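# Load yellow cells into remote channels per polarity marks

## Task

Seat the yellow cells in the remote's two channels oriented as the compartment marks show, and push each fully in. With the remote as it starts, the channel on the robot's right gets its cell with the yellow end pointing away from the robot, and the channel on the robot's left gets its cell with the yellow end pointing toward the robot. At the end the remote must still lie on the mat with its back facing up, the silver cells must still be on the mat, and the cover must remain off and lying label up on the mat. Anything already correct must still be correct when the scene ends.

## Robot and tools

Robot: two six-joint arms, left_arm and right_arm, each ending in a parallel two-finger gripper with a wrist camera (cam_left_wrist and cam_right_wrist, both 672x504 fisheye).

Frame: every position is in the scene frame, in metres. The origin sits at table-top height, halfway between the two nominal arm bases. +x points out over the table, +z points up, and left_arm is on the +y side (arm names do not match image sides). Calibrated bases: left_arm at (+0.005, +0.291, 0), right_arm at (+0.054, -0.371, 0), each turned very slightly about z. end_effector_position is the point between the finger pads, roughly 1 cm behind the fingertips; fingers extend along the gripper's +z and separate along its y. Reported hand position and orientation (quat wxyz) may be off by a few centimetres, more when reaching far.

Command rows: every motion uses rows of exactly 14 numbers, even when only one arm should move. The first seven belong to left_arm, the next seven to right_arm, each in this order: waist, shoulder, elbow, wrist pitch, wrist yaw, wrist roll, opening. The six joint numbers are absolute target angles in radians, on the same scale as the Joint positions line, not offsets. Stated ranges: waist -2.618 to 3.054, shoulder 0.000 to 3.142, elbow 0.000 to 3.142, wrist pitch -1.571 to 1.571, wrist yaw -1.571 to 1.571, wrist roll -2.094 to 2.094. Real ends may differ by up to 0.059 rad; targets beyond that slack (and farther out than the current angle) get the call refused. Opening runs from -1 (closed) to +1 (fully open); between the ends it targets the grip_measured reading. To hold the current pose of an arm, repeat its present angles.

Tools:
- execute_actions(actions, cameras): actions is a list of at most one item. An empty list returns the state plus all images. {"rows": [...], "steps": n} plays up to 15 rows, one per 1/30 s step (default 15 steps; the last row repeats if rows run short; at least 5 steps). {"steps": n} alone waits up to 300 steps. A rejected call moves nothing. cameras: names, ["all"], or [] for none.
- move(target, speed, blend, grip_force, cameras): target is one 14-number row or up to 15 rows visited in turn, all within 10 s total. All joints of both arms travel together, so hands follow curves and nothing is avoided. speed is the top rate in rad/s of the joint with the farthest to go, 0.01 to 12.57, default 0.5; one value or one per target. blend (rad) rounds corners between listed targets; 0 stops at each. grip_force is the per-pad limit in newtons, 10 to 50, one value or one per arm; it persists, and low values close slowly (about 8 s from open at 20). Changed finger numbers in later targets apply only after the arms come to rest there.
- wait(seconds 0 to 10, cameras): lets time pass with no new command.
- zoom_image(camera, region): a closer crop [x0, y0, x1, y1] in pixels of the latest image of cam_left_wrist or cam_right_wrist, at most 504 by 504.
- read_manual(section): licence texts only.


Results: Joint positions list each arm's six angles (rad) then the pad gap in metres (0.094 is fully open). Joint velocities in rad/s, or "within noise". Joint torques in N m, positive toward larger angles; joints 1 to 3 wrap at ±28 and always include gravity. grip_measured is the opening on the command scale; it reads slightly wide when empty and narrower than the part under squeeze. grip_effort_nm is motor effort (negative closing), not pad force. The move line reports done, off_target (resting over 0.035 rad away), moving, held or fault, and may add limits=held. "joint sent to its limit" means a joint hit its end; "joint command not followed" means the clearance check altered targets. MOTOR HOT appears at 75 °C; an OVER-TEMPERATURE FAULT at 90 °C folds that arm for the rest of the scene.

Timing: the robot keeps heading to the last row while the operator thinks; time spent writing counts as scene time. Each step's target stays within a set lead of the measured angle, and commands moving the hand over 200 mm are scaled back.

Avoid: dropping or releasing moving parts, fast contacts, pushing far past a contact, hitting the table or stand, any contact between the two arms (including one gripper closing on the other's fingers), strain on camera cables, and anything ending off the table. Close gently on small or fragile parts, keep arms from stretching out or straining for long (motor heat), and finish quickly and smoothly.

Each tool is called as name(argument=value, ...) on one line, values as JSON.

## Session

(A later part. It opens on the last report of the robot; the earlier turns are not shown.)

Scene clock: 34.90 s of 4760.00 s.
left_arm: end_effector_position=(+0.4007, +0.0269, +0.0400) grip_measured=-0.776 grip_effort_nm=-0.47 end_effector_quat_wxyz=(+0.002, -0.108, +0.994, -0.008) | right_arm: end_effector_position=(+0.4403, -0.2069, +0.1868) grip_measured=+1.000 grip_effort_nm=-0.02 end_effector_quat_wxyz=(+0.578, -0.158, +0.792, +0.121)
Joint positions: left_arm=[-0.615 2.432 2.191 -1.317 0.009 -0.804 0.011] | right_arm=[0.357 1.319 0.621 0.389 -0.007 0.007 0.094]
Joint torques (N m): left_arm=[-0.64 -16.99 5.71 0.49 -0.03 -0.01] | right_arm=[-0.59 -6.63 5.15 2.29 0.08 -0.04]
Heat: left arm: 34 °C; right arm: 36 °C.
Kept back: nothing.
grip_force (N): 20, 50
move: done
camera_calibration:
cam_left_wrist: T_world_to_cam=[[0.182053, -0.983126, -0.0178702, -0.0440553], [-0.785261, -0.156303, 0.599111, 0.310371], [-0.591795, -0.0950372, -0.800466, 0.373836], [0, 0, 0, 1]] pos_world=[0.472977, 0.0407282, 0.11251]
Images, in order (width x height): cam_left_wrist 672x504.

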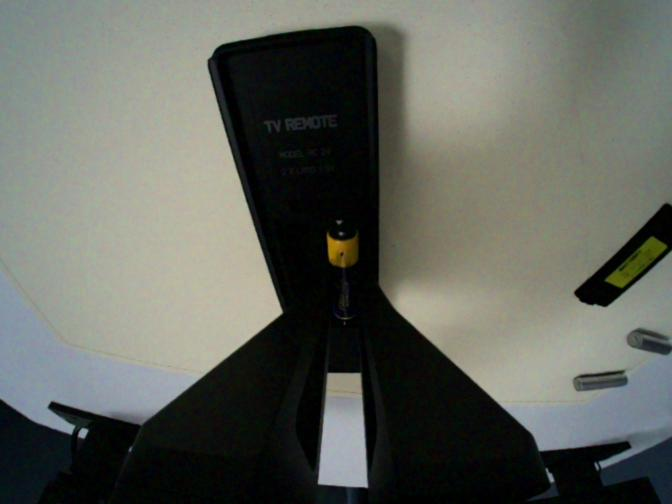

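move(target=[[-0.597,2.397,2.174,-1.300,0.005,-0.805,-0.86,0.35,1.3,0.6,0.4,0,0,1],[-0.6200,2.397,2.174,-1.300,0.005,-0.805,-0.86,0.35,1.3,0.6,0.4,0,0,1],[-0.6200,2.400,2.143,-1.275,0.005,-0.805,-0.86,0.35,1.3,0.6,0.4,0,0,1]], speed=0.15, cameras=["cam_left_wrist"])

zoom_image(camera="cam_left_wrist", region=[230, 160, 450, 380])

Scene clock: 36.87 s of 4760.00 s.
left_arm: end_effector_position=(+0.4010, +0.0272, +0.0396) grip_measured=-0.776 grip_effort_nm=-0.47 end_effector_quat_wxyz=(+0.005, -0.110, +0.994, -0.012) | right_arm: end_effector_position=(+0.4403, -0.2069, +0.1868) grip_measured=+1.000 grip_effort_nm=-0.02 end_effector_quat_wxyz=(+0.578, -0.158, +0.792, +0.121)
Joint positions: left_arm=[-0.613 2.419 2.167 -1.296 0.013 -0.804 0.011] | right_arm=[0.357 1.319 0.621 0.389 -0.007 0.007 0.094]
Joint torques (N m): left_arm=[-0.55 -15.39 5.18 0.56 -0.06 0.02] | right_arm=[-0.58 -6.61 5.16 2.29 0.07 -0.04]
Heat: left arm: 34 °C; right arm: 36 °C.
Kept back: nothing.
grip_force (N): 20, 50
move: done
camera_calibration:
cam_left_wrist: T_world_to_cam=[[0.184318, -0.982828, -0.00877002, -0.0451405], [-0.788205, -0.153137, 0.596056, 0.312161], [-0.587163, -0.102951, -0.802895, 0.372125], [0, 0, 0, 1]] pos_world=[0.472865, 0.041749, 0.112316]
Images, in order (width x height): cam_left_wrist 672x504.

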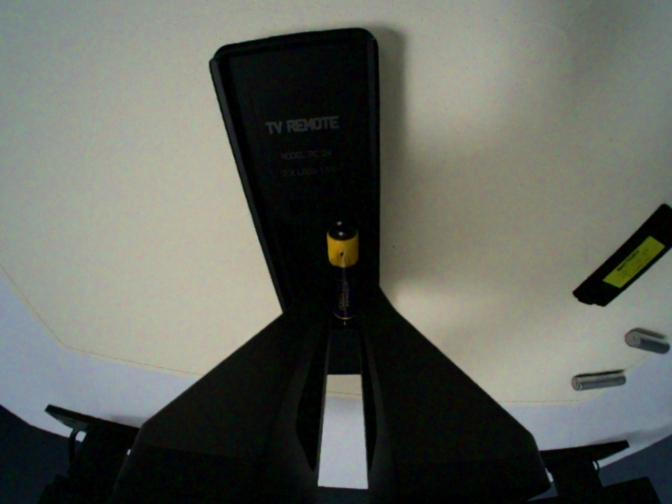

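Scaled by 2.291 from the camera's 672x504 image, which has a finer 960x720 frame.

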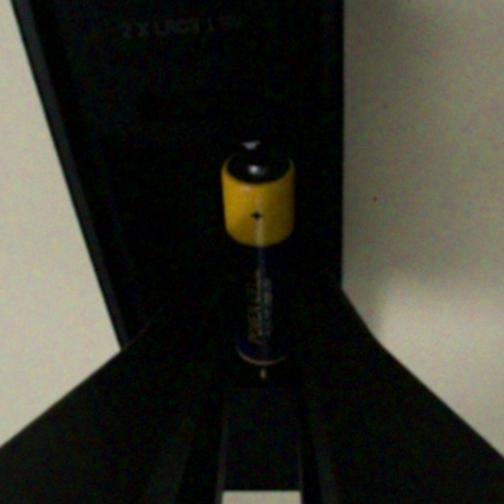

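move(target=[[-0.6200,2.400,2.200,-1.318,0.005,-0.805,-0.86,0.35,1.3,0.6,0.4,0,0,1],[-0.6200,2.400,2.143,-1.283,0.002,-0.805,-0.86,0.35,1.3,0.6,0.4,0,0,1]], speed=0.15, cameras=["cam_left_wrist"])

zoom_image(camera="cam_left_wrist", region=[230, 160, 450, 380])

Scene clock: 39.50 s of 4760.00 s.
left_arm: end_effector_position=(+0.3982, +0.0293, +0.0368) grip_measured=-0.776 grip_effort_nm=-0.47 end_effector_quat_wxyz=(+0.000, -0.110, +0.994, -0.007) | right_arm: end_effector_position=(+0.4403, -0.2069, +0.1868) grip_measured=+1.000 grip_effort_nm=-0.01 end_effector_quat_wxyz=(+0.578, -0.158, +0.792, +0.121)
Joint positions: left_arm=[-0.613 2.419 2.156 -1.299 0.012 -0.804 0.011] | right_arm=[0.357 1.319 0.621 0.389 -0.007 0.007 0.094]
Joint torques (N m): left_arm=[-0.59 -15.31 6.22 0.46 -0.1 0.01] | right_arm=[-0.58 -6.61 5.15 2.29 0.07 -0.04]
Heat: left arm: 34 °C; right arm: 36 °C.
Kept back: nothing.
grip_force (N): 20, 50
move: done
camera_calibration:
cam_left_wrist: T_world_to_cam=[[0.18414, -0.982714, -0.019121, -0.0421257], [-0.78175, -0.15822, 0.603186, 0.309251], [-0.595785, -0.0961228, -0.797371, 0.371397], [0, 0, 0, 1]] pos_world=[0.470787, 0.0432318, 0.1088]
Images, in order (width x height): cam_left_wrist 672x504.

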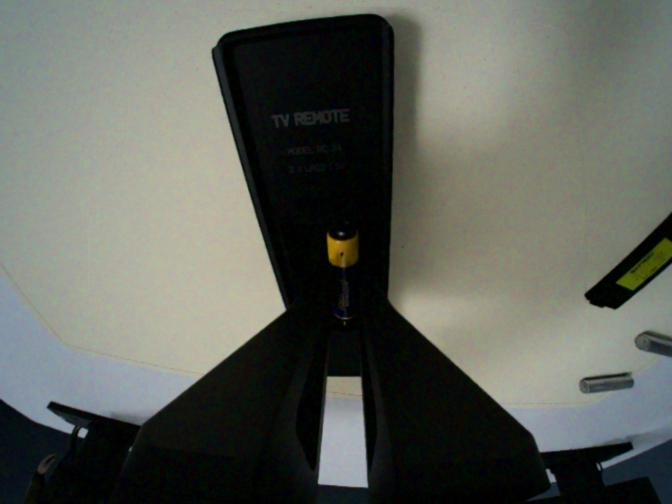

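Scaled by 2.291 from the camera's 672x504 image, which has a finer 960x720 frame.

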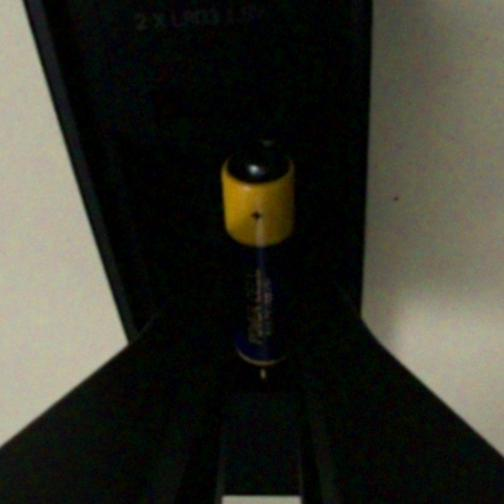

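move(target=[-0.6200,2.400,2.119,-1.255,0.002,-0.805,-0.86,0.35,1.3,0.6,0.4,0,0,1], speed=0.1, cameras=["cam_left_wrist"])

zoom_image(camera="cam_left_wrist", region=[230, 160, 450, 380])

Scene clock: 40.50 s of 4760.00 s.
left_arm: end_effector_position=(+0.3981, +0.0300, +0.0344) grip_measured=-0.776 grip_effort_nm=-0.47 end_effector_quat_wxyz=(+0.000, -0.110, +0.994, -0.006) | right_arm: end_effector_position=(+0.4403, -0.2069, +0.1868) grip_measured=+1.000 grip_effort_nm=-0.01 end_effector_quat_wxyz=(+0.578, -0.158, +0.792, +0.121)
Joint positions: left_arm=[-0.613 2.417 2.143 -1.288 0.009 -0.804 0.011] | right_arm=[0.357 1.319 0.621 0.389 -0.007 0.007 0.094]
Joint torques (N m): left_arm=[-0.58 -15.24 5.2 0.65 -0.07 -0.02] | right_arm=[-0.59 -6.63 5.15 2.29 0.07 -0.04]
Heat: left arm: 34 °C; right arm: 36 °C.
Kept back: nothing.
grip_force (N): 20, 50
move: done
camera_calibration:
cam_left_wrist: T_world_to_cam=[[0.1842, -0.982658, -0.0212906, -0.0414452], [-0.782425, -0.159707, 0.601918, 0.311075], [-0.59488, -0.0942147, -0.798274, 0.369079], [0, 0, 0, 1]] pos_world=[0.470584, 0.043727, 0.106503]
Images, in order (width x height): cam_left_wrist 672x504.

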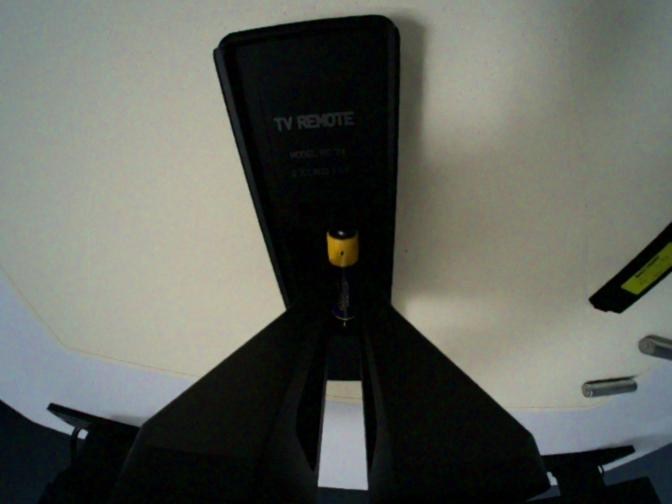

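Scaled by 2.291 from the camera's 672x504 image, which has a finer 960x720 frame.

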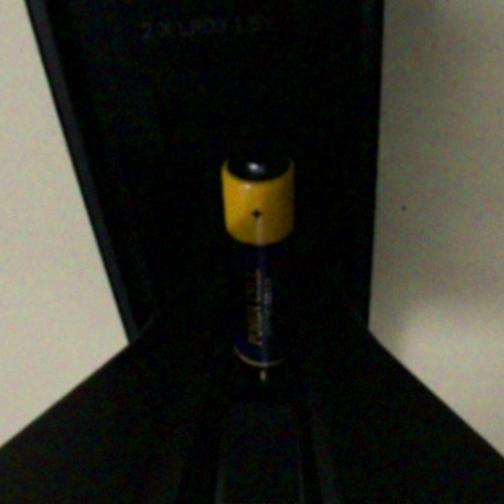

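move(target=[[-0.597,2.400,2.180,-1.300,0.002,-0.805,-0.86,0.35,1.3,0.6,0.4,0,0,1],[-0.6225,2.400,2.180,-1.300,0.002,-0.805,-0.86,0.35,1.3,0.6,0.4,0,0,1],[-0.6225,2.400,2.119,-1.252,0.002,-0.805,-0.86,0.35,1.3,0.6,0.4,0,0,1]], speed=0.15, cameras=["cam_left_wrist"])

zoom_image(camera="cam_left_wrist", region=[230, 160, 450, 380])

Scene clock: 42.97 s of 4760.00 s.
left_arm: end_effector_position=(+0.3995, +0.0290, +0.0362) grip_measured=-0.776 grip_effort_nm=-0.47 end_effector_quat_wxyz=(+0.005, -0.109, +0.994, -0.008) | right_arm: end_effector_position=(+0.4403, -0.2069, +0.1868) grip_measured=+1.000 grip_effort_nm=-0.01 end_effector_quat_wxyz=(+0.578, -0.158, +0.792, +0.121)
Joint positions: left_arm=[-0.614 2.414 2.144 -1.283 0.006 -0.804 0.011] | right_arm=[0.357 1.319 0.621 0.389 -0.007 0.007 0.094]
Joint torques (N m): left_arm=[-0.69 -14.84 4.97 0.64 -0.04 0] | right_arm=[-0.59 -6.61 5.15 2.29 0.07 -0.04]
Motor temperatures (°C): left_arm=[25 29 34 26 23 23 28] | right_arm=[27 26 32 37 24 25 23]
Heat: left arm: 34 °C; right arm: 37 °C.
Kept back: nothing.
grip_force (N): 20, 50
move: done
camera_calibration:
cam_left_wrist: T_world_to_cam=[[0.183253, -0.982922, -0.0168223, -0.0424464], [-0.788037, -0.157107, 0.595244, 0.313291], [-0.587721, -0.0958238, -0.803369, 0.368719], [0, 0, 0, 1]] pos_world=[0.471367, 0.0428306, 0.109019]
Images, in order (width x height): cam_left_wrist 672x504.

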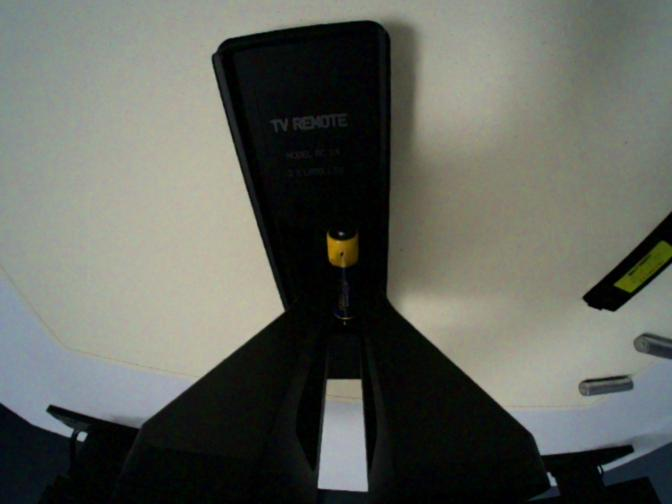

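Scaled by 2.291 from the camera's 672x504 image, which has a finer 960x720 frame.

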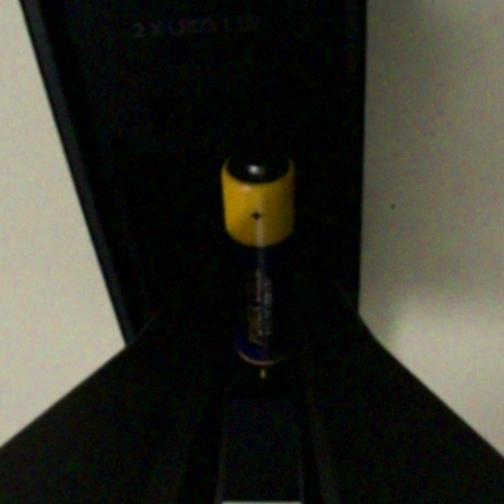

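move(target=[-0.6225,2.400,2.180,-1.300,0.002,-0.805,-0.86,0.25,1.4,0.6,0.4,-0.7,0,1], speed=0.6, cameras=["all"])

zoom_image(camera="cam_right_wrist", region=[200, 100, 460, 360])

Scene clock: 45.40 s of 4760.00 s.
left_arm: end_effector_position=(+0.3994, +0.0290, +0.0385) grip_measured=-0.776 grip_effort_nm=-0.47 end_effector_quat_wxyz=(+0.005, -0.109, +0.994, -0.008) | right_arm: end_effector_position=(+0.3895, -0.1482, +0.1747) grip_measured=+1.000 grip_effort_nm=-0.02 end_effector_quat_wxyz=(+0.482, -0.299, +0.743, +0.354)
Joint positions: left_arm=[-0.614 2.414 2.153 -1.293 0.006 -0.804 0.011] | right_arm=[0.257 1.388 0.621 0.392 -0.684 0.007 0.094]
Joint torques (N m): left_arm=[-0.65 -14.83 10.1 0.25 -0.04 0] | right_arm=[-0.59 -4.26 4.81 2.06 -0.27 -0.04]
Heat: left arm: 34 °C; right arm: 37 °C.
Kept back: nothing.
grip_force (N): 20, 50
move: done
camera_calibration:
cam_left_wrist: T_world_to_cam=[[0.183293, -0.982909, -0.0171497, -0.0423913], [-0.787851, -0.157308, 0.595436, 0.311822], [-0.587957, -0.0956282, -0.803219, 0.370653], [0, 0, 0, 1]] pos_world=[0.471367, 0.0428302, 0.111318]
cam_right_wrist: T_world_to_cam=[[0.801463, -0.533524, -0.270202, -0.341009], [-0.581768, -0.59085, -0.558965, 0.249557], [0.138572, 0.605185, -0.783932, 0.268628], [0, 0, 0, 1]] pos_world=[0.381266, -0.197055, 0.257938]

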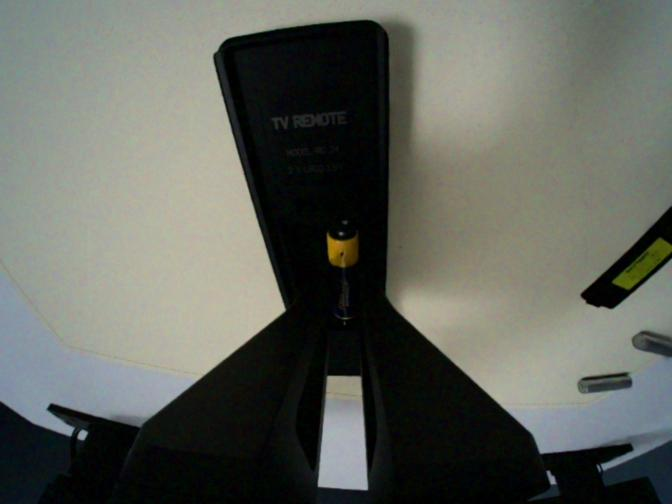

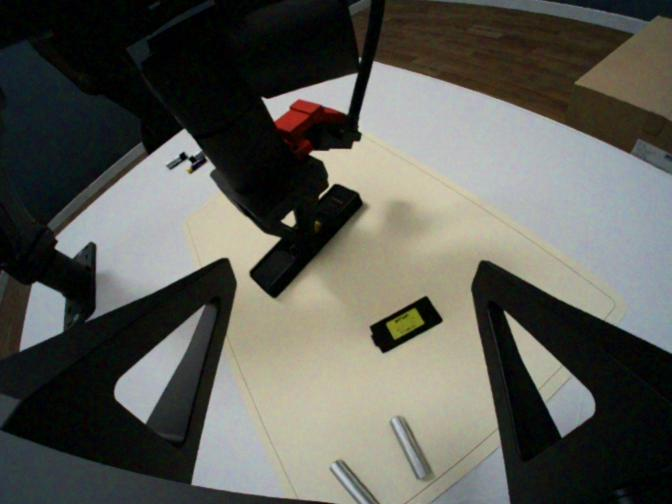

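Scaled by 1.938 from the camera's 672x504 image, which has a finer 960x720 frame.

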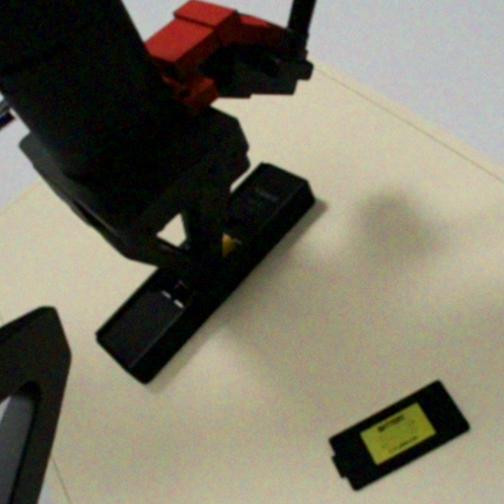

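zoom_image(camera="cam_right_wrist", region=[245, 180, 370, 300])

Scaled by 4.032 from the camera's 672x504 image, which has a finer 960x720 frame.

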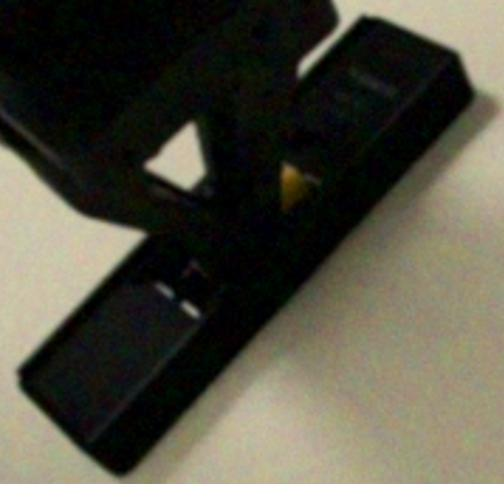

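move(target=[[-0.597,2.400,2.200,-1.335,0.002,-0.805,-0.86,0.25,1.4,0.6,0.4,-0.7,0,1],[-0.6260,2.400,2.200,-1.335,0.002,-0.805,-0.86,0.25,1.4,0.6,0.4,-0.7,0,1],[-0.6260,2.400,2.117,-1.268,0.002,-0.805,-0.86,0.25,1.4,0.6,0.4,-0.7,0,1]], speed=0.15, cameras=["all"])

zoom_image(camera="cam_left_wrist", region=[230, 160, 450, 380])

zoom_image(camera="cam_right_wrist", region=[245, 180, 370, 300])

Scene clock: 48.73 s of 4760.00 s.
left_arm: end_effector_position=(+0.3953, +0.0262, +0.0393) grip_measured=-0.776 grip_effort_nm=-0.47 end_effector_quat_wxyz=(+0.003, -0.104, +0.995, -0.007) | right_arm: end_effector_position=(+0.3894, -0.1482, +0.1747) grip_measured=+1.000 grip_effort_nm=-0.02 end_effector_quat_wxyz=(+0.482, -0.300, +0.743, +0.355)
Joint positions: left_arm=[-0.624 2.408 2.145 -1.294 0.007 -0.804 0.011] | right_arm=[0.257 1.388 0.621 0.392 -0.685 0.007 0.094]
Joint torques (N m): left_arm=[-0.16 -14.17 4.7 0.57 -0.04 0.02] | right_arm=[-0.58 -4.26 4.81 2.06 -0.3 -0.04]
Heat: left arm: 34 °C; right arm: 37 °C.
Kept back: nothing.
grip_force (N): 20, 50
move: done
camera_calibration:
cam_left_wrist: T_world_to_cam=[[0.173825, -0.984599, -0.0186746, -0.0404819], [-0.787551, -0.150372, 0.597622, 0.30727], [-0.591226, -0.0891744, -0.801561, 0.369655], [0, 0, 0, 1]] pos_world=[0.467577, 0.0393102, 0.111913]
cam_right_wrist: T_world_to_cam=[[0.801627, -0.53322, -0.270315, -0.340901], [-0.581591, -0.590926, -0.559069, 0.249616], [0.138371, 0.605378, -0.783818, 0.268731], [0, 0, 0, 1]] pos_world=[0.381265, -0.196954, 0.258038]

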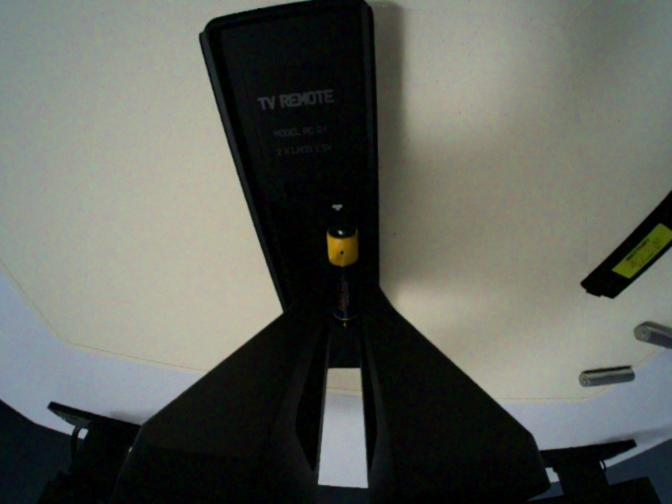

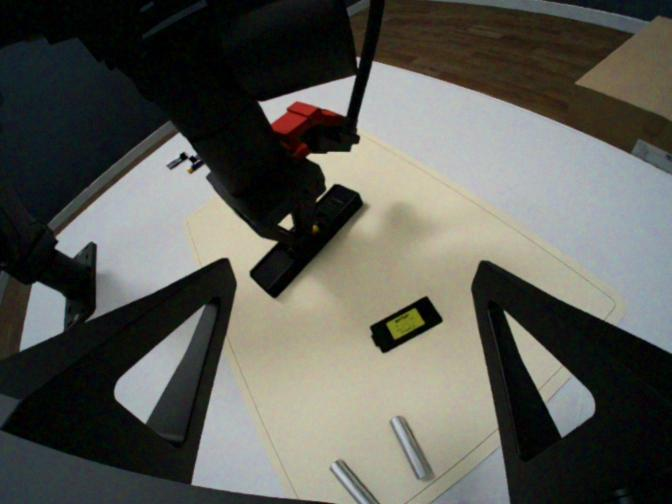

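Scaled by 2.291 from the camera's 672x504 image, which has a finer 960x720 frame.

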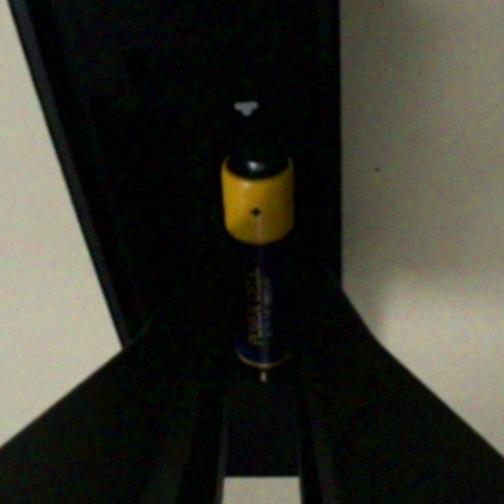

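Scaled by 4.032 from the camera's 672x504 image, which has a finer 960x720 frame.

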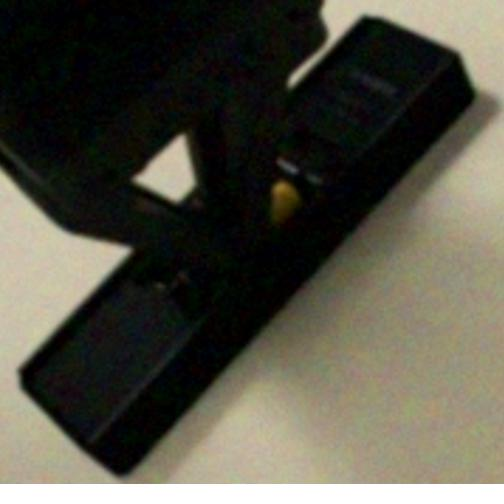

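move(target=[[-0.6200,2.440,2.380,-1.500,0.002,-0.805,-0.86,0.25,1.4,0.6,0.4,-0.7,0,1],[-0.50,2.440,2.380,-1.500,0.002,-0.69,-0.86,0.25,1.4,0.6,0.4,-0.7,0,1]], speed=0.4, cameras=["all"])

zoom_image(camera="cam_left_wrist", region=[290, 120, 490, 320])

zoom_image(camera="cam_right_wrist", region=[245, 180, 370, 300])

Scene clock: 51.87 s of 4760.00 s.
left_arm: end_effector_position=(+0.4262, +0.0786, +0.0919) grip_measured=-0.776 grip_effort_nm=-0.47 end_effector_quat_wxyz=(+0.012, -0.115, +0.993, -0.010) | right_arm: end_effector_position=(+0.3894, -0.1482, +0.1747) grip_measured=+1.000 grip_effort_nm=-0.02 end_effector_quat_wxyz=(+0.482, -0.300, +0.743, +0.355)
Joint positions: left_arm=[-0.496 2.41 2.358 -1.489 0.004 -0.697 0.011] | right_arm=[0.257 1.388 0.621 0.392 -0.685 0.007 0.094]
Joint torques (N m): left_arm=[-0.5 -10.81 9.33 0.21 0 0.1] | right_arm=[-0.59 -4.26 4.79 2.06 -0.3 -0.04]
Heat: left arm: 34 °C; right arm: 37 °C.
Kept back: nothing.
grip_force (N): 20, 50
move: done
camera_calibration:
cam_left_wrist: T_world_to_cam=[[0.194418, -0.980846, -0.0119736, -0.00294416], [-0.794664, -0.164647, 0.584295, 0.313417], [-0.575075, -0.104082, -0.811453, 0.429856], [0, 0, 0, 1]] pos_world=[0.496833, 0.0934557, 0.165644]
cam_right_wrist: T_world_to_cam=[[0.801627, -0.53322, -0.270315, -0.340901], [-0.581591, -0.590926, -0.559069, 0.249616], [0.138371, 0.605378, -0.783818, 0.268731], [0, 0, 0, 1]] pos_world=[0.381265, -0.196954, 0.258038]

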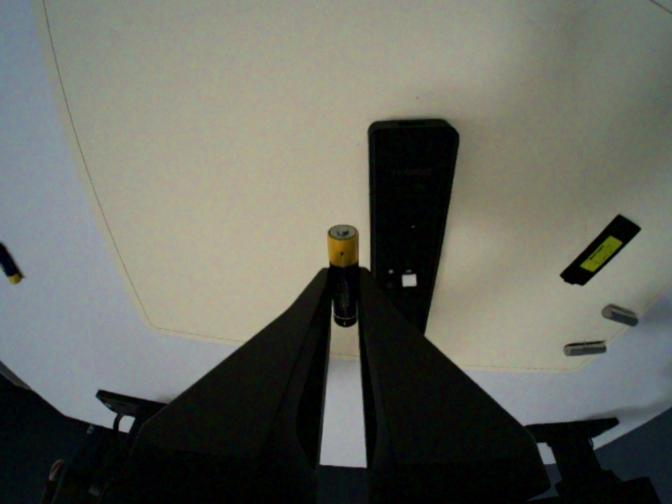

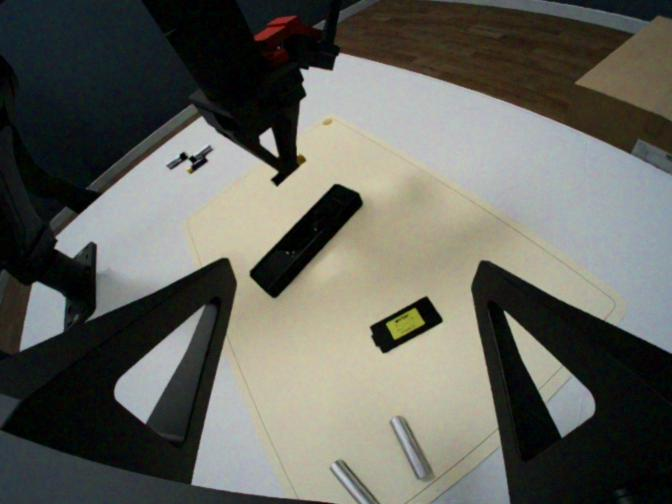

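Scaled by 2.520 from the camera's 672x504 image, which has a finer 960x720 frame.

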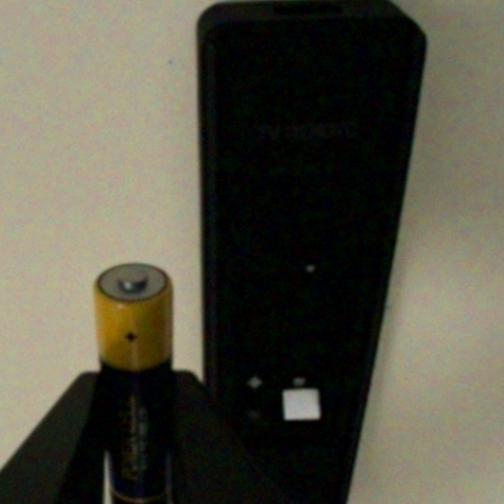

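Scaled by 4.032 from the camera's 672x504 image, which has a finer 960x720 frame.

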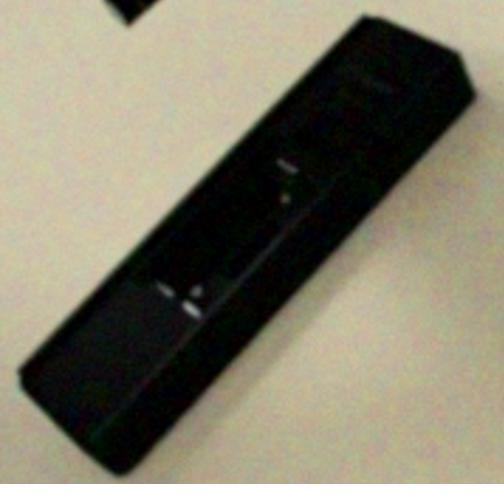

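move(target=[[-0.6205,2.444,2.380,-1.500,0.002,-0.813,-0.86,0.25,1.4,0.6,0.4,-0.7,0,1],[-0.6205,2.444,2.187,-1.325,0.002,-0.813,-0.86,0.25,1.4,0.6,0.4,-0.7,0,1],[-0.6205,2.444,2.138,-1.272,0.002,-0.813,-0.86,0.25,1.4,0.6,0.4,-0.7,0,1]], speed=0.3, cameras=["all"])

zoom_image(camera="cam_left_wrist", region=[230, 160, 450, 380])

zoom_image(camera="cam_right_wrist", region=[245, 180, 370, 300])

Scene clock: 55.83 s of 4760.00 s.
left_arm: end_effector_position=(+0.3956, +0.0254, +0.0394) grip_measured=-0.776 grip_effort_nm=-0.47 end_effector_quat_wxyz=(+0.002, -0.105, +0.994, -0.005) | right_arm: end_effector_position=(+0.3894, -0.1482, +0.1747) grip_measured=+1.000 grip_effort_nm=-0.01 end_effector_quat_wxyz=(+0.482, -0.300, +0.743, +0.355)
Joint positions: left_arm=[-0.625 2.418 2.163 -1.307 0.006 -0.806 0.011] | right_arm=[0.257 1.388 0.621 0.392 -0.685 0.007 0.094]
Joint torques (N m): left_arm=[0.39 -11.32 4.94 0.68 -0.03 -0.06] | right_arm=[-0.59 -4.26 4.79 2.06 -0.3 -0.04]
Heat: left arm: 34 °C; right arm: 38 °C.
Kept back: nothing.
grip_force (N): 20, 50
move: done
camera_calibration:
cam_left_wrist: T_world_to_cam=[[0.174511, -0.984388, -0.0229578, -0.0414129], [-0.785681, -0.153263, 0.599347, 0.306622], [-0.593508, -0.0865552, -0.80016, 0.370592], [0, 0, 0, 1]] pos_world=[0.468083, 0.0383039, 0.111809]
cam_right_wrist: T_world_to_cam=[[0.801627, -0.53322, -0.270315, -0.340901], [-0.581591, -0.590926, -0.559069, 0.249616], [0.138371, 0.605378, -0.783818, 0.268731], [0, 0, 0, 1]] pos_world=[0.381265, -0.196954, 0.258038]

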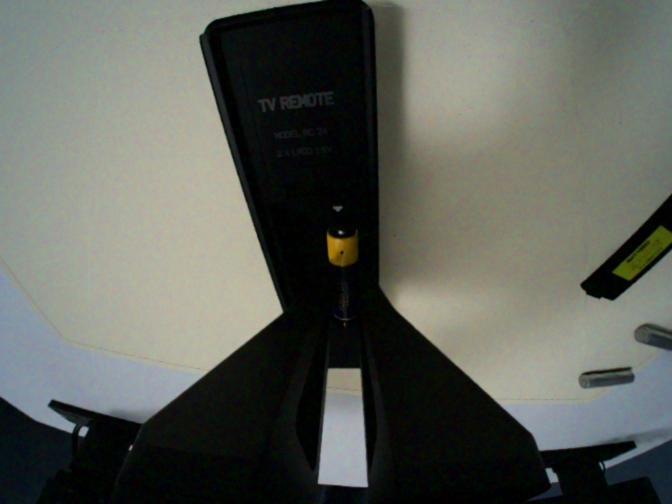

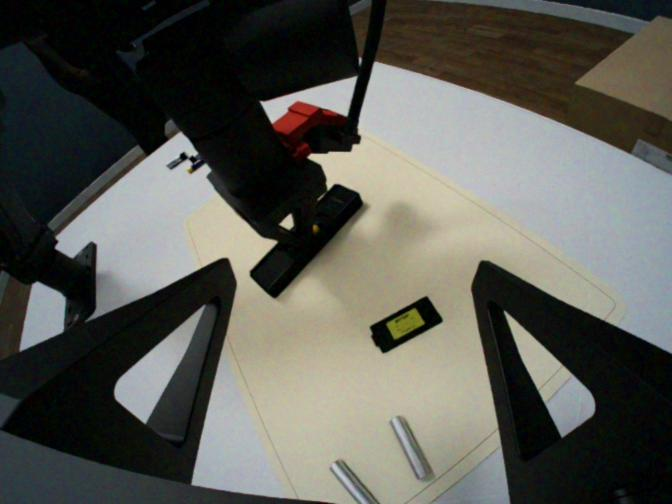

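Scaled by 2.291 from the camera's 672x504 image, which has a finer 960x720 frame.

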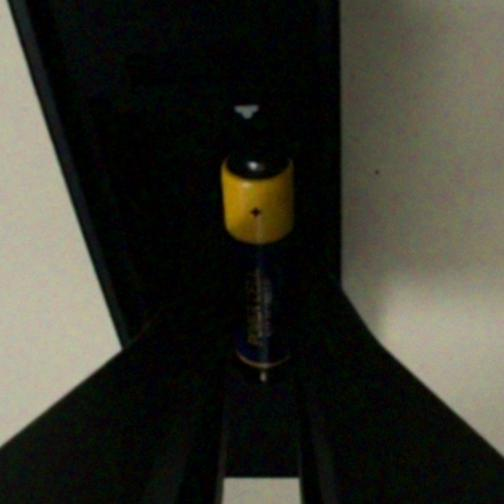

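Scaled by 4.032 from the camera's 672x504 image, which has a finer 960x720 frame.

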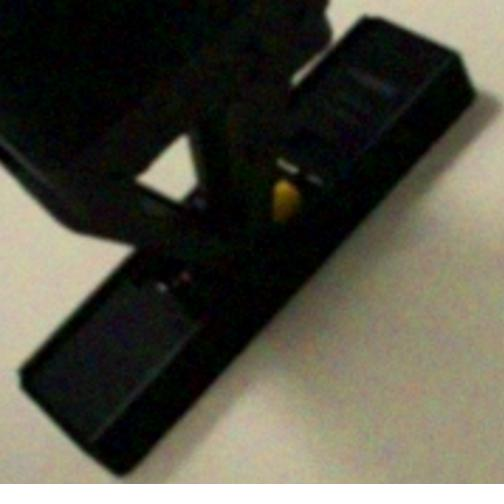

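move(target=[[-0.6205,2.444,2.205,-1.325,0.002,-0.813,-0.86,0.25,1.4,0.6,0.4,-0.7,0,1],[-0.607,2.444,2.205,-1.325,0.002,-0.800,-0.86,0.25,1.4,0.6,0.4,-0.7,0,1],[-0.607,2.440,2.128,-1.264,0.002,-0.800,-0.86,0.25,1.4,0.6,0.4,-0.7,0,1]], speed=0.2, cameras=["all"])

zoom_image(camera="cam_left_wrist", region=[230, 160, 450, 380])

zoom_image(camera="cam_right_wrist", region=[245, 180, 370, 300])

Scene clock: 58.27 s of 4760.00 s.
left_arm: end_effector_position=(+0.3992, +0.0305, +0.0346) grip_measured=-0.776 grip_effort_nm=-0.47 end_effector_quat_wxyz=(+0.002, -0.111, +0.994, -0.005) | right_arm: end_effector_position=(+0.3894, -0.1482, +0.1747) grip_measured=+1.000 grip_effort_nm=-0.01 end_effector_quat_wxyz=(+0.482, -0.300, +0.743, +0.355)
Joint positions: left_arm=[-0.612 2.418 2.144 -1.287 0.005 -0.806 0.011] | right_arm=[0.257 1.388 0.621 0.392 -0.685 0.007 0.094]
Joint torques (N m): left_arm=[0.43 -11.49 5.89 0.54 -0.02 0.06] | right_arm=[-0.58 -4.26 4.81 2.06 -0.3 -0.04]
Heat: left arm: 34 °C; right arm: 38 °C.
Kept back: nothing.
grip_force (N): 20, 50
move: done
camera_calibration:
cam_left_wrist: T_world_to_cam=[[0.186967, -0.98211, -0.0224438, -0.0421949], [-0.784383, -0.163002, 0.598476, 0.312921], [-0.591427, -0.0942909, -0.800826, 0.368661], [0, 0, 0, 1]] pos_world=[0.471375, 0.0443283, 0.107011]
cam_right_wrist: T_world_to_cam=[[0.801627, -0.53322, -0.270315, -0.340901], [-0.581591, -0.590926, -0.559069, 0.249616], [0.138371, 0.605378, -0.783818, 0.268731], [0, 0, 0, 1]] pos_world=[0.381265, -0.196954, 0.258038]

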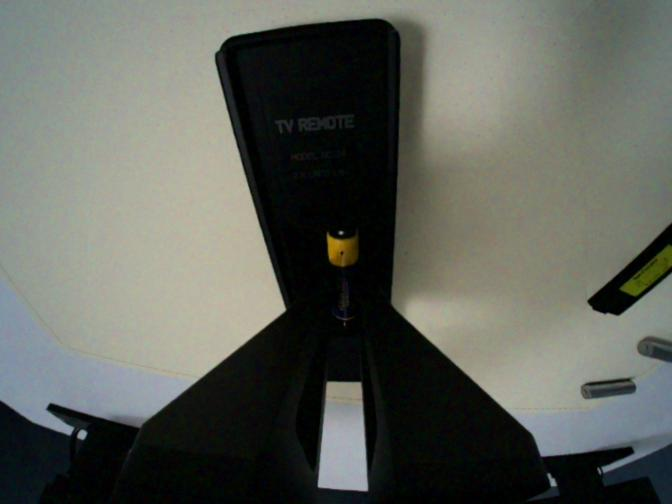

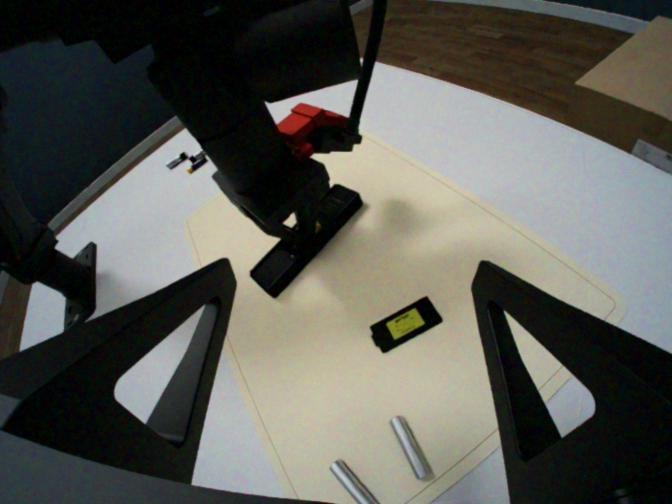

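Scaled by 2.291 from the camera's 672x504 image, which has a finer 960x720 frame.

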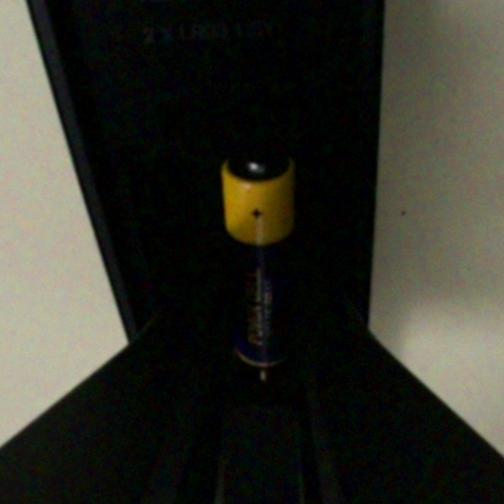

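Scaled by 4.032 from the camera's 672x504 image, which has a finer 960x720 frame.

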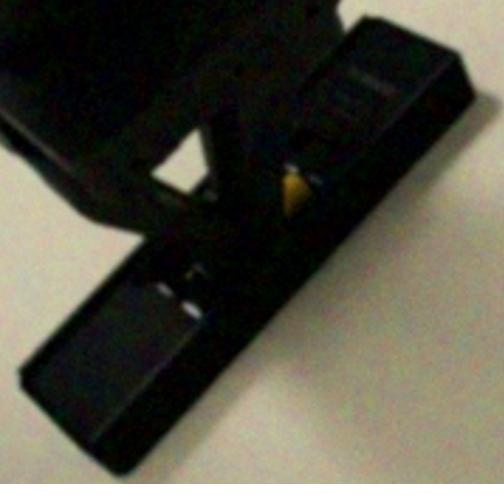

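move(target=[[-0.597,2.457,2.215,-1.340,0.002,-0.800,-0.86,0.25,1.4,0.6,0.4,-0.7,0,1],[-0.6220,2.457,2.215,-1.340,0.002,-0.800,-0.86,0.25,1.4,0.6,0.4,-0.7,0,1],[-0.6220,2.457,2.155,-1.283,0.002,-0.800,-0.86,0.25,1.4,0.6,0.4,-0.7,0,1]], speed=0.2, cameras=["all"])

zoom_image(camera="cam_left_wrist", region=[230, 160, 450, 380])

zoom_image(camera="cam_right_wrist", region=[245, 180, 370, 300])

Scene clock: 61.30 s of 4760.00 s.
left_arm: end_effector_position=(+0.3994, +0.0274, +0.0394) grip_measured=-0.776 grip_effort_nm=-0.47 end_effector_quat_wxyz=(+0.002, -0.109, +0.994, -0.006) | right_arm: end_effector_position=(+0.3894, -0.1482, +0.1747) grip_measured=+1.000 grip_effort_nm=-0.02 end_effector_quat_wxyz=(+0.482, -0.300, +0.743, +0.355)
Joint positions: left_arm=[-0.617 2.426 2.178 -1.312 0.007 -0.806 0.011] | right_arm=[0.257 1.388 0.621 0.392 -0.685 0.007 0.094]
Joint torques (N m): left_arm=[-0.54 -10.85 5.11 0.62 -0.06 0.08] | right_arm=[-0.59 -4.26 4.81 2.06 -0.3 -0.04]
Heat: left arm: 34 °C; right arm: 38 °C.
Kept back: nothing.
grip_force (N): 20, 50
move: done
camera_calibration:
cam_left_wrist: T_world_to_cam=[[0.182425, -0.983006, -0.0204966, -0.0434254], [-0.785207, -0.158201, 0.598684, 0.309855], [-0.591752, -0.0931207, -0.800723, 0.372546], [0, 0, 0, 1]] pos_world=[0.471677, 0.0410235, 0.111911]
cam_right_wrist: T_world_to_cam=[[0.801627, -0.53322, -0.270315, -0.340901], [-0.581591, -0.590926, -0.559069, 0.249616], [0.138371, 0.605378, -0.783818, 0.268731], [0, 0, 0, 1]] pos_world=[0.381265, -0.196954, 0.258038]

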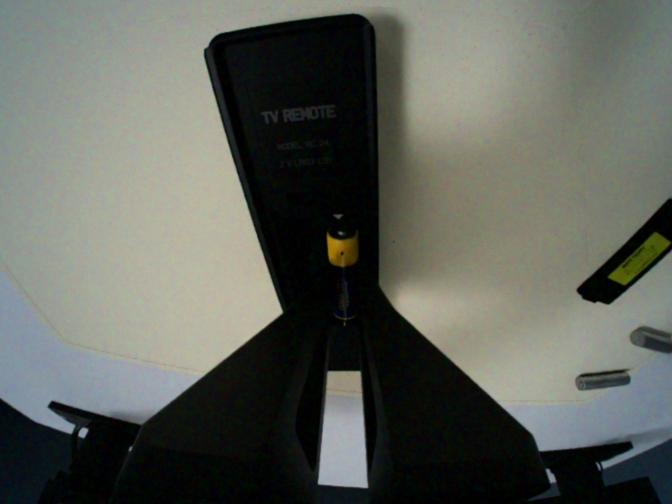

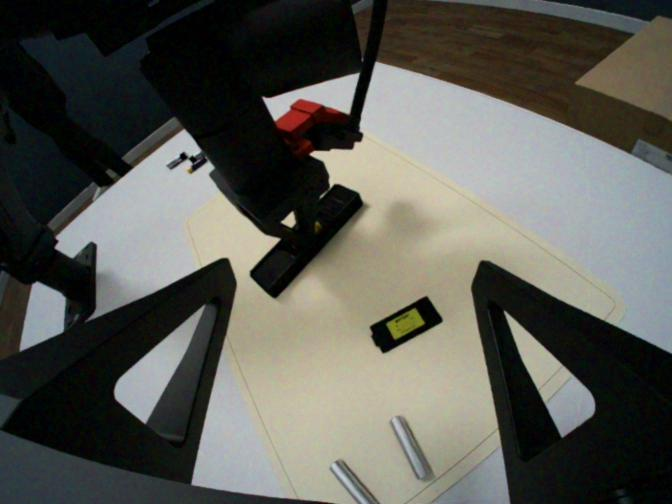

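Scaled by 2.291 from the camera's 672x504 image, which has a finer 960x720 frame.

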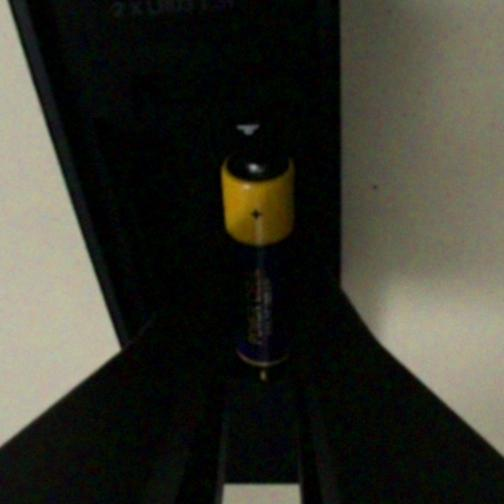

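Scaled by 4.032 from the camera's 672x504 image, which has a finer 960x720 frame.

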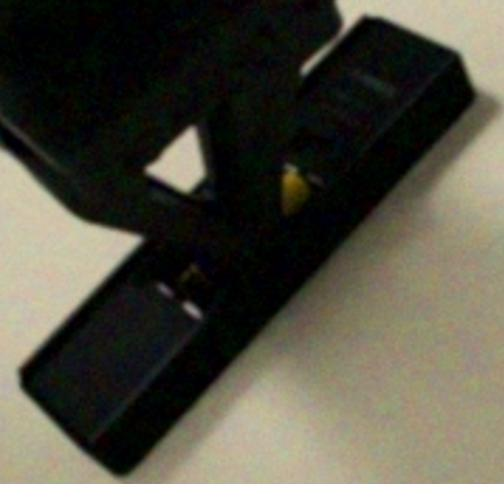

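move(target=[[-0.6220,2.452,2.215,-1.340,0.002,-0.800,-0.86,0.25,1.4,0.6,0.4,-0.7,0,1],[-0.633,2.452,2.215,-1.340,0.002,-0.800,-0.86,0.25,1.4,0.6,0.4,-0.7,0,1],[-0.608,2.452,2.215,-1.340,0.002,-0.800,-0.86,0.25,1.4,0.6,0.4,-0.7,0,1],[-0.608,2.452,2.146,-1.282,0.002,-0.800,-0.86,0.25,1.4,0.6,0.4,-0.7,0,1]], speed=0.2, cameras=["all"])

zoom_image(camera="cam_left_wrist", region=[230, 160, 450, 380])

zoom_image(camera="cam_right_wrist", region=[245, 180, 370, 300])

Scene clock: 64.33 s of 4760.00 s.
left_arm: end_effector_position=(+0.3983, +0.0302, +0.0348) grip_measured=-0.776 grip_effort_nm=-0.47 end_effector_quat_wxyz=(-0.001, -0.110, +0.994, -0.003) | right_arm: end_effector_position=(+0.3894, -0.1482, +0.1747) grip_measured=+1.000 grip_effort_nm=-0.01 end_effector_quat_wxyz=(+0.482, -0.300, +0.743, +0.355)
Joint positions: left_arm=[-0.613 2.426 2.16 -1.303 0.006 -0.806 0.011] | right_arm=[0.257 1.388 0.621 0.392 -0.685 0.007 0.094]
Joint torques (N m): left_arm=[0.43 -11.32 6.02 0.51 -0.02 0.07] | right_arm=[-0.59 -4.26 4.81 2.06 -0.3 -0.04]
Heat: left arm: 34 °C; right arm: 38 °C.
Kept back: nothing.
grip_force (N): 20, 50
move: done
camera_calibration:
cam_left_wrist: T_world_to_cam=[[0.185617, -0.98223, -0.027762, -0.0415365], [-0.78012, -0.164484, 0.603621, 0.310232], [-0.597461, -0.0903849, -0.796788, 0.370506], [0, 0, 0, 1]] pos_world=[0.471091, 0.043718, 0.106799]
cam_right_wrist: T_world_to_cam=[[0.801627, -0.53322, -0.270315, -0.340901], [-0.581591, -0.590926, -0.559069, 0.249616], [0.138371, 0.605378, -0.783818, 0.268731], [0, 0, 0, 1]] pos_world=[0.381265, -0.196954, 0.258038]

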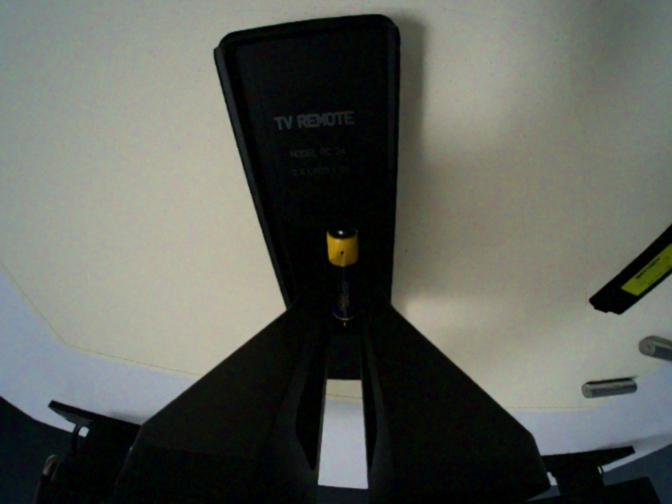

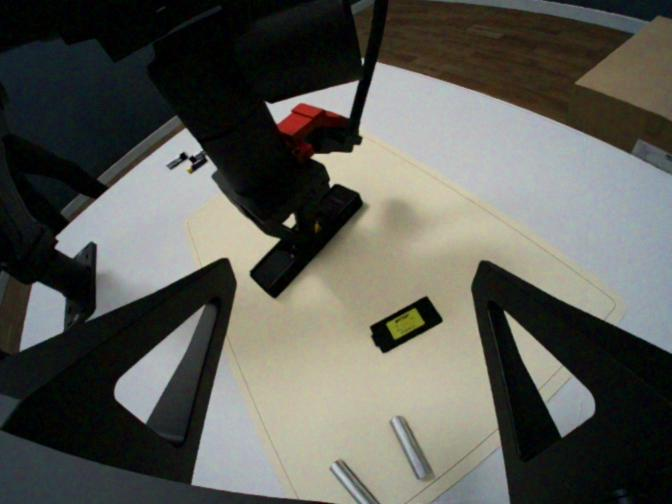

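Scaled by 2.291 from the camera's 672x504 image, which has a finer 960x720 frame.

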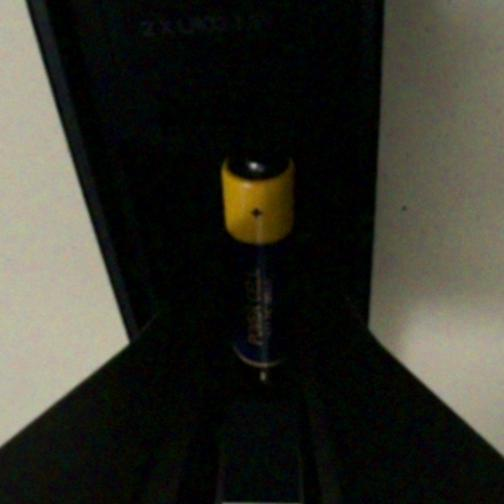

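Scaled by 4.032 from the camera's 672x504 image, which has a finer 960x720 frame.

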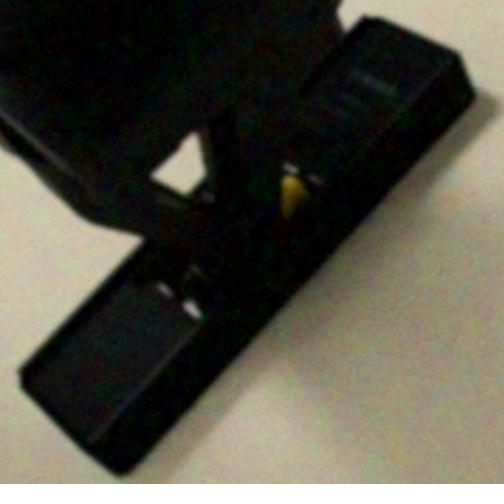

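zoom_image(camera="cam_right_wrist", region=[300, 210, 340, 245])

zoom_image(camera="cam_right_wrist", region=[275, 235, 315, 270])

zoom_image(camera="cam_left_wrist", region=[300, 200, 390, 290])

Scaled by 12.600 from the camera's 672x504 image, which has a finer 960x720 frame.

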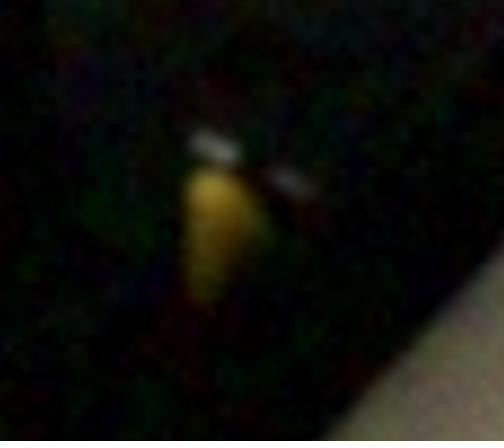

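Scaled by 12.600 from the camera's 672x504 image, which has a finer 960x720 frame.

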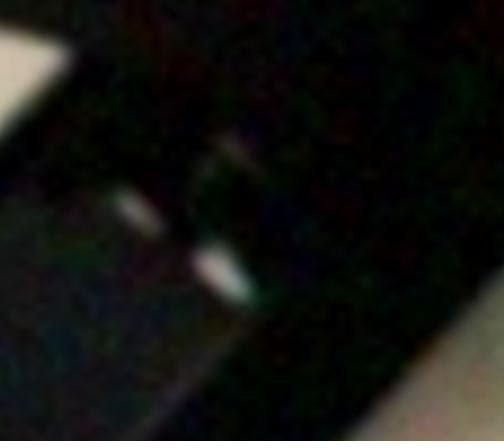

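Scaled by 5.600 from the camera's 672x504 image, which has a finer 960x720 frame.

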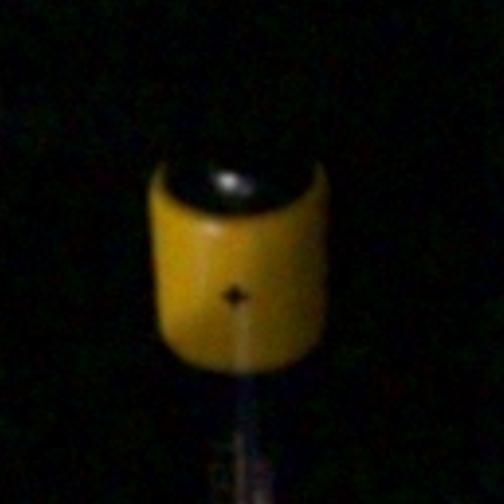

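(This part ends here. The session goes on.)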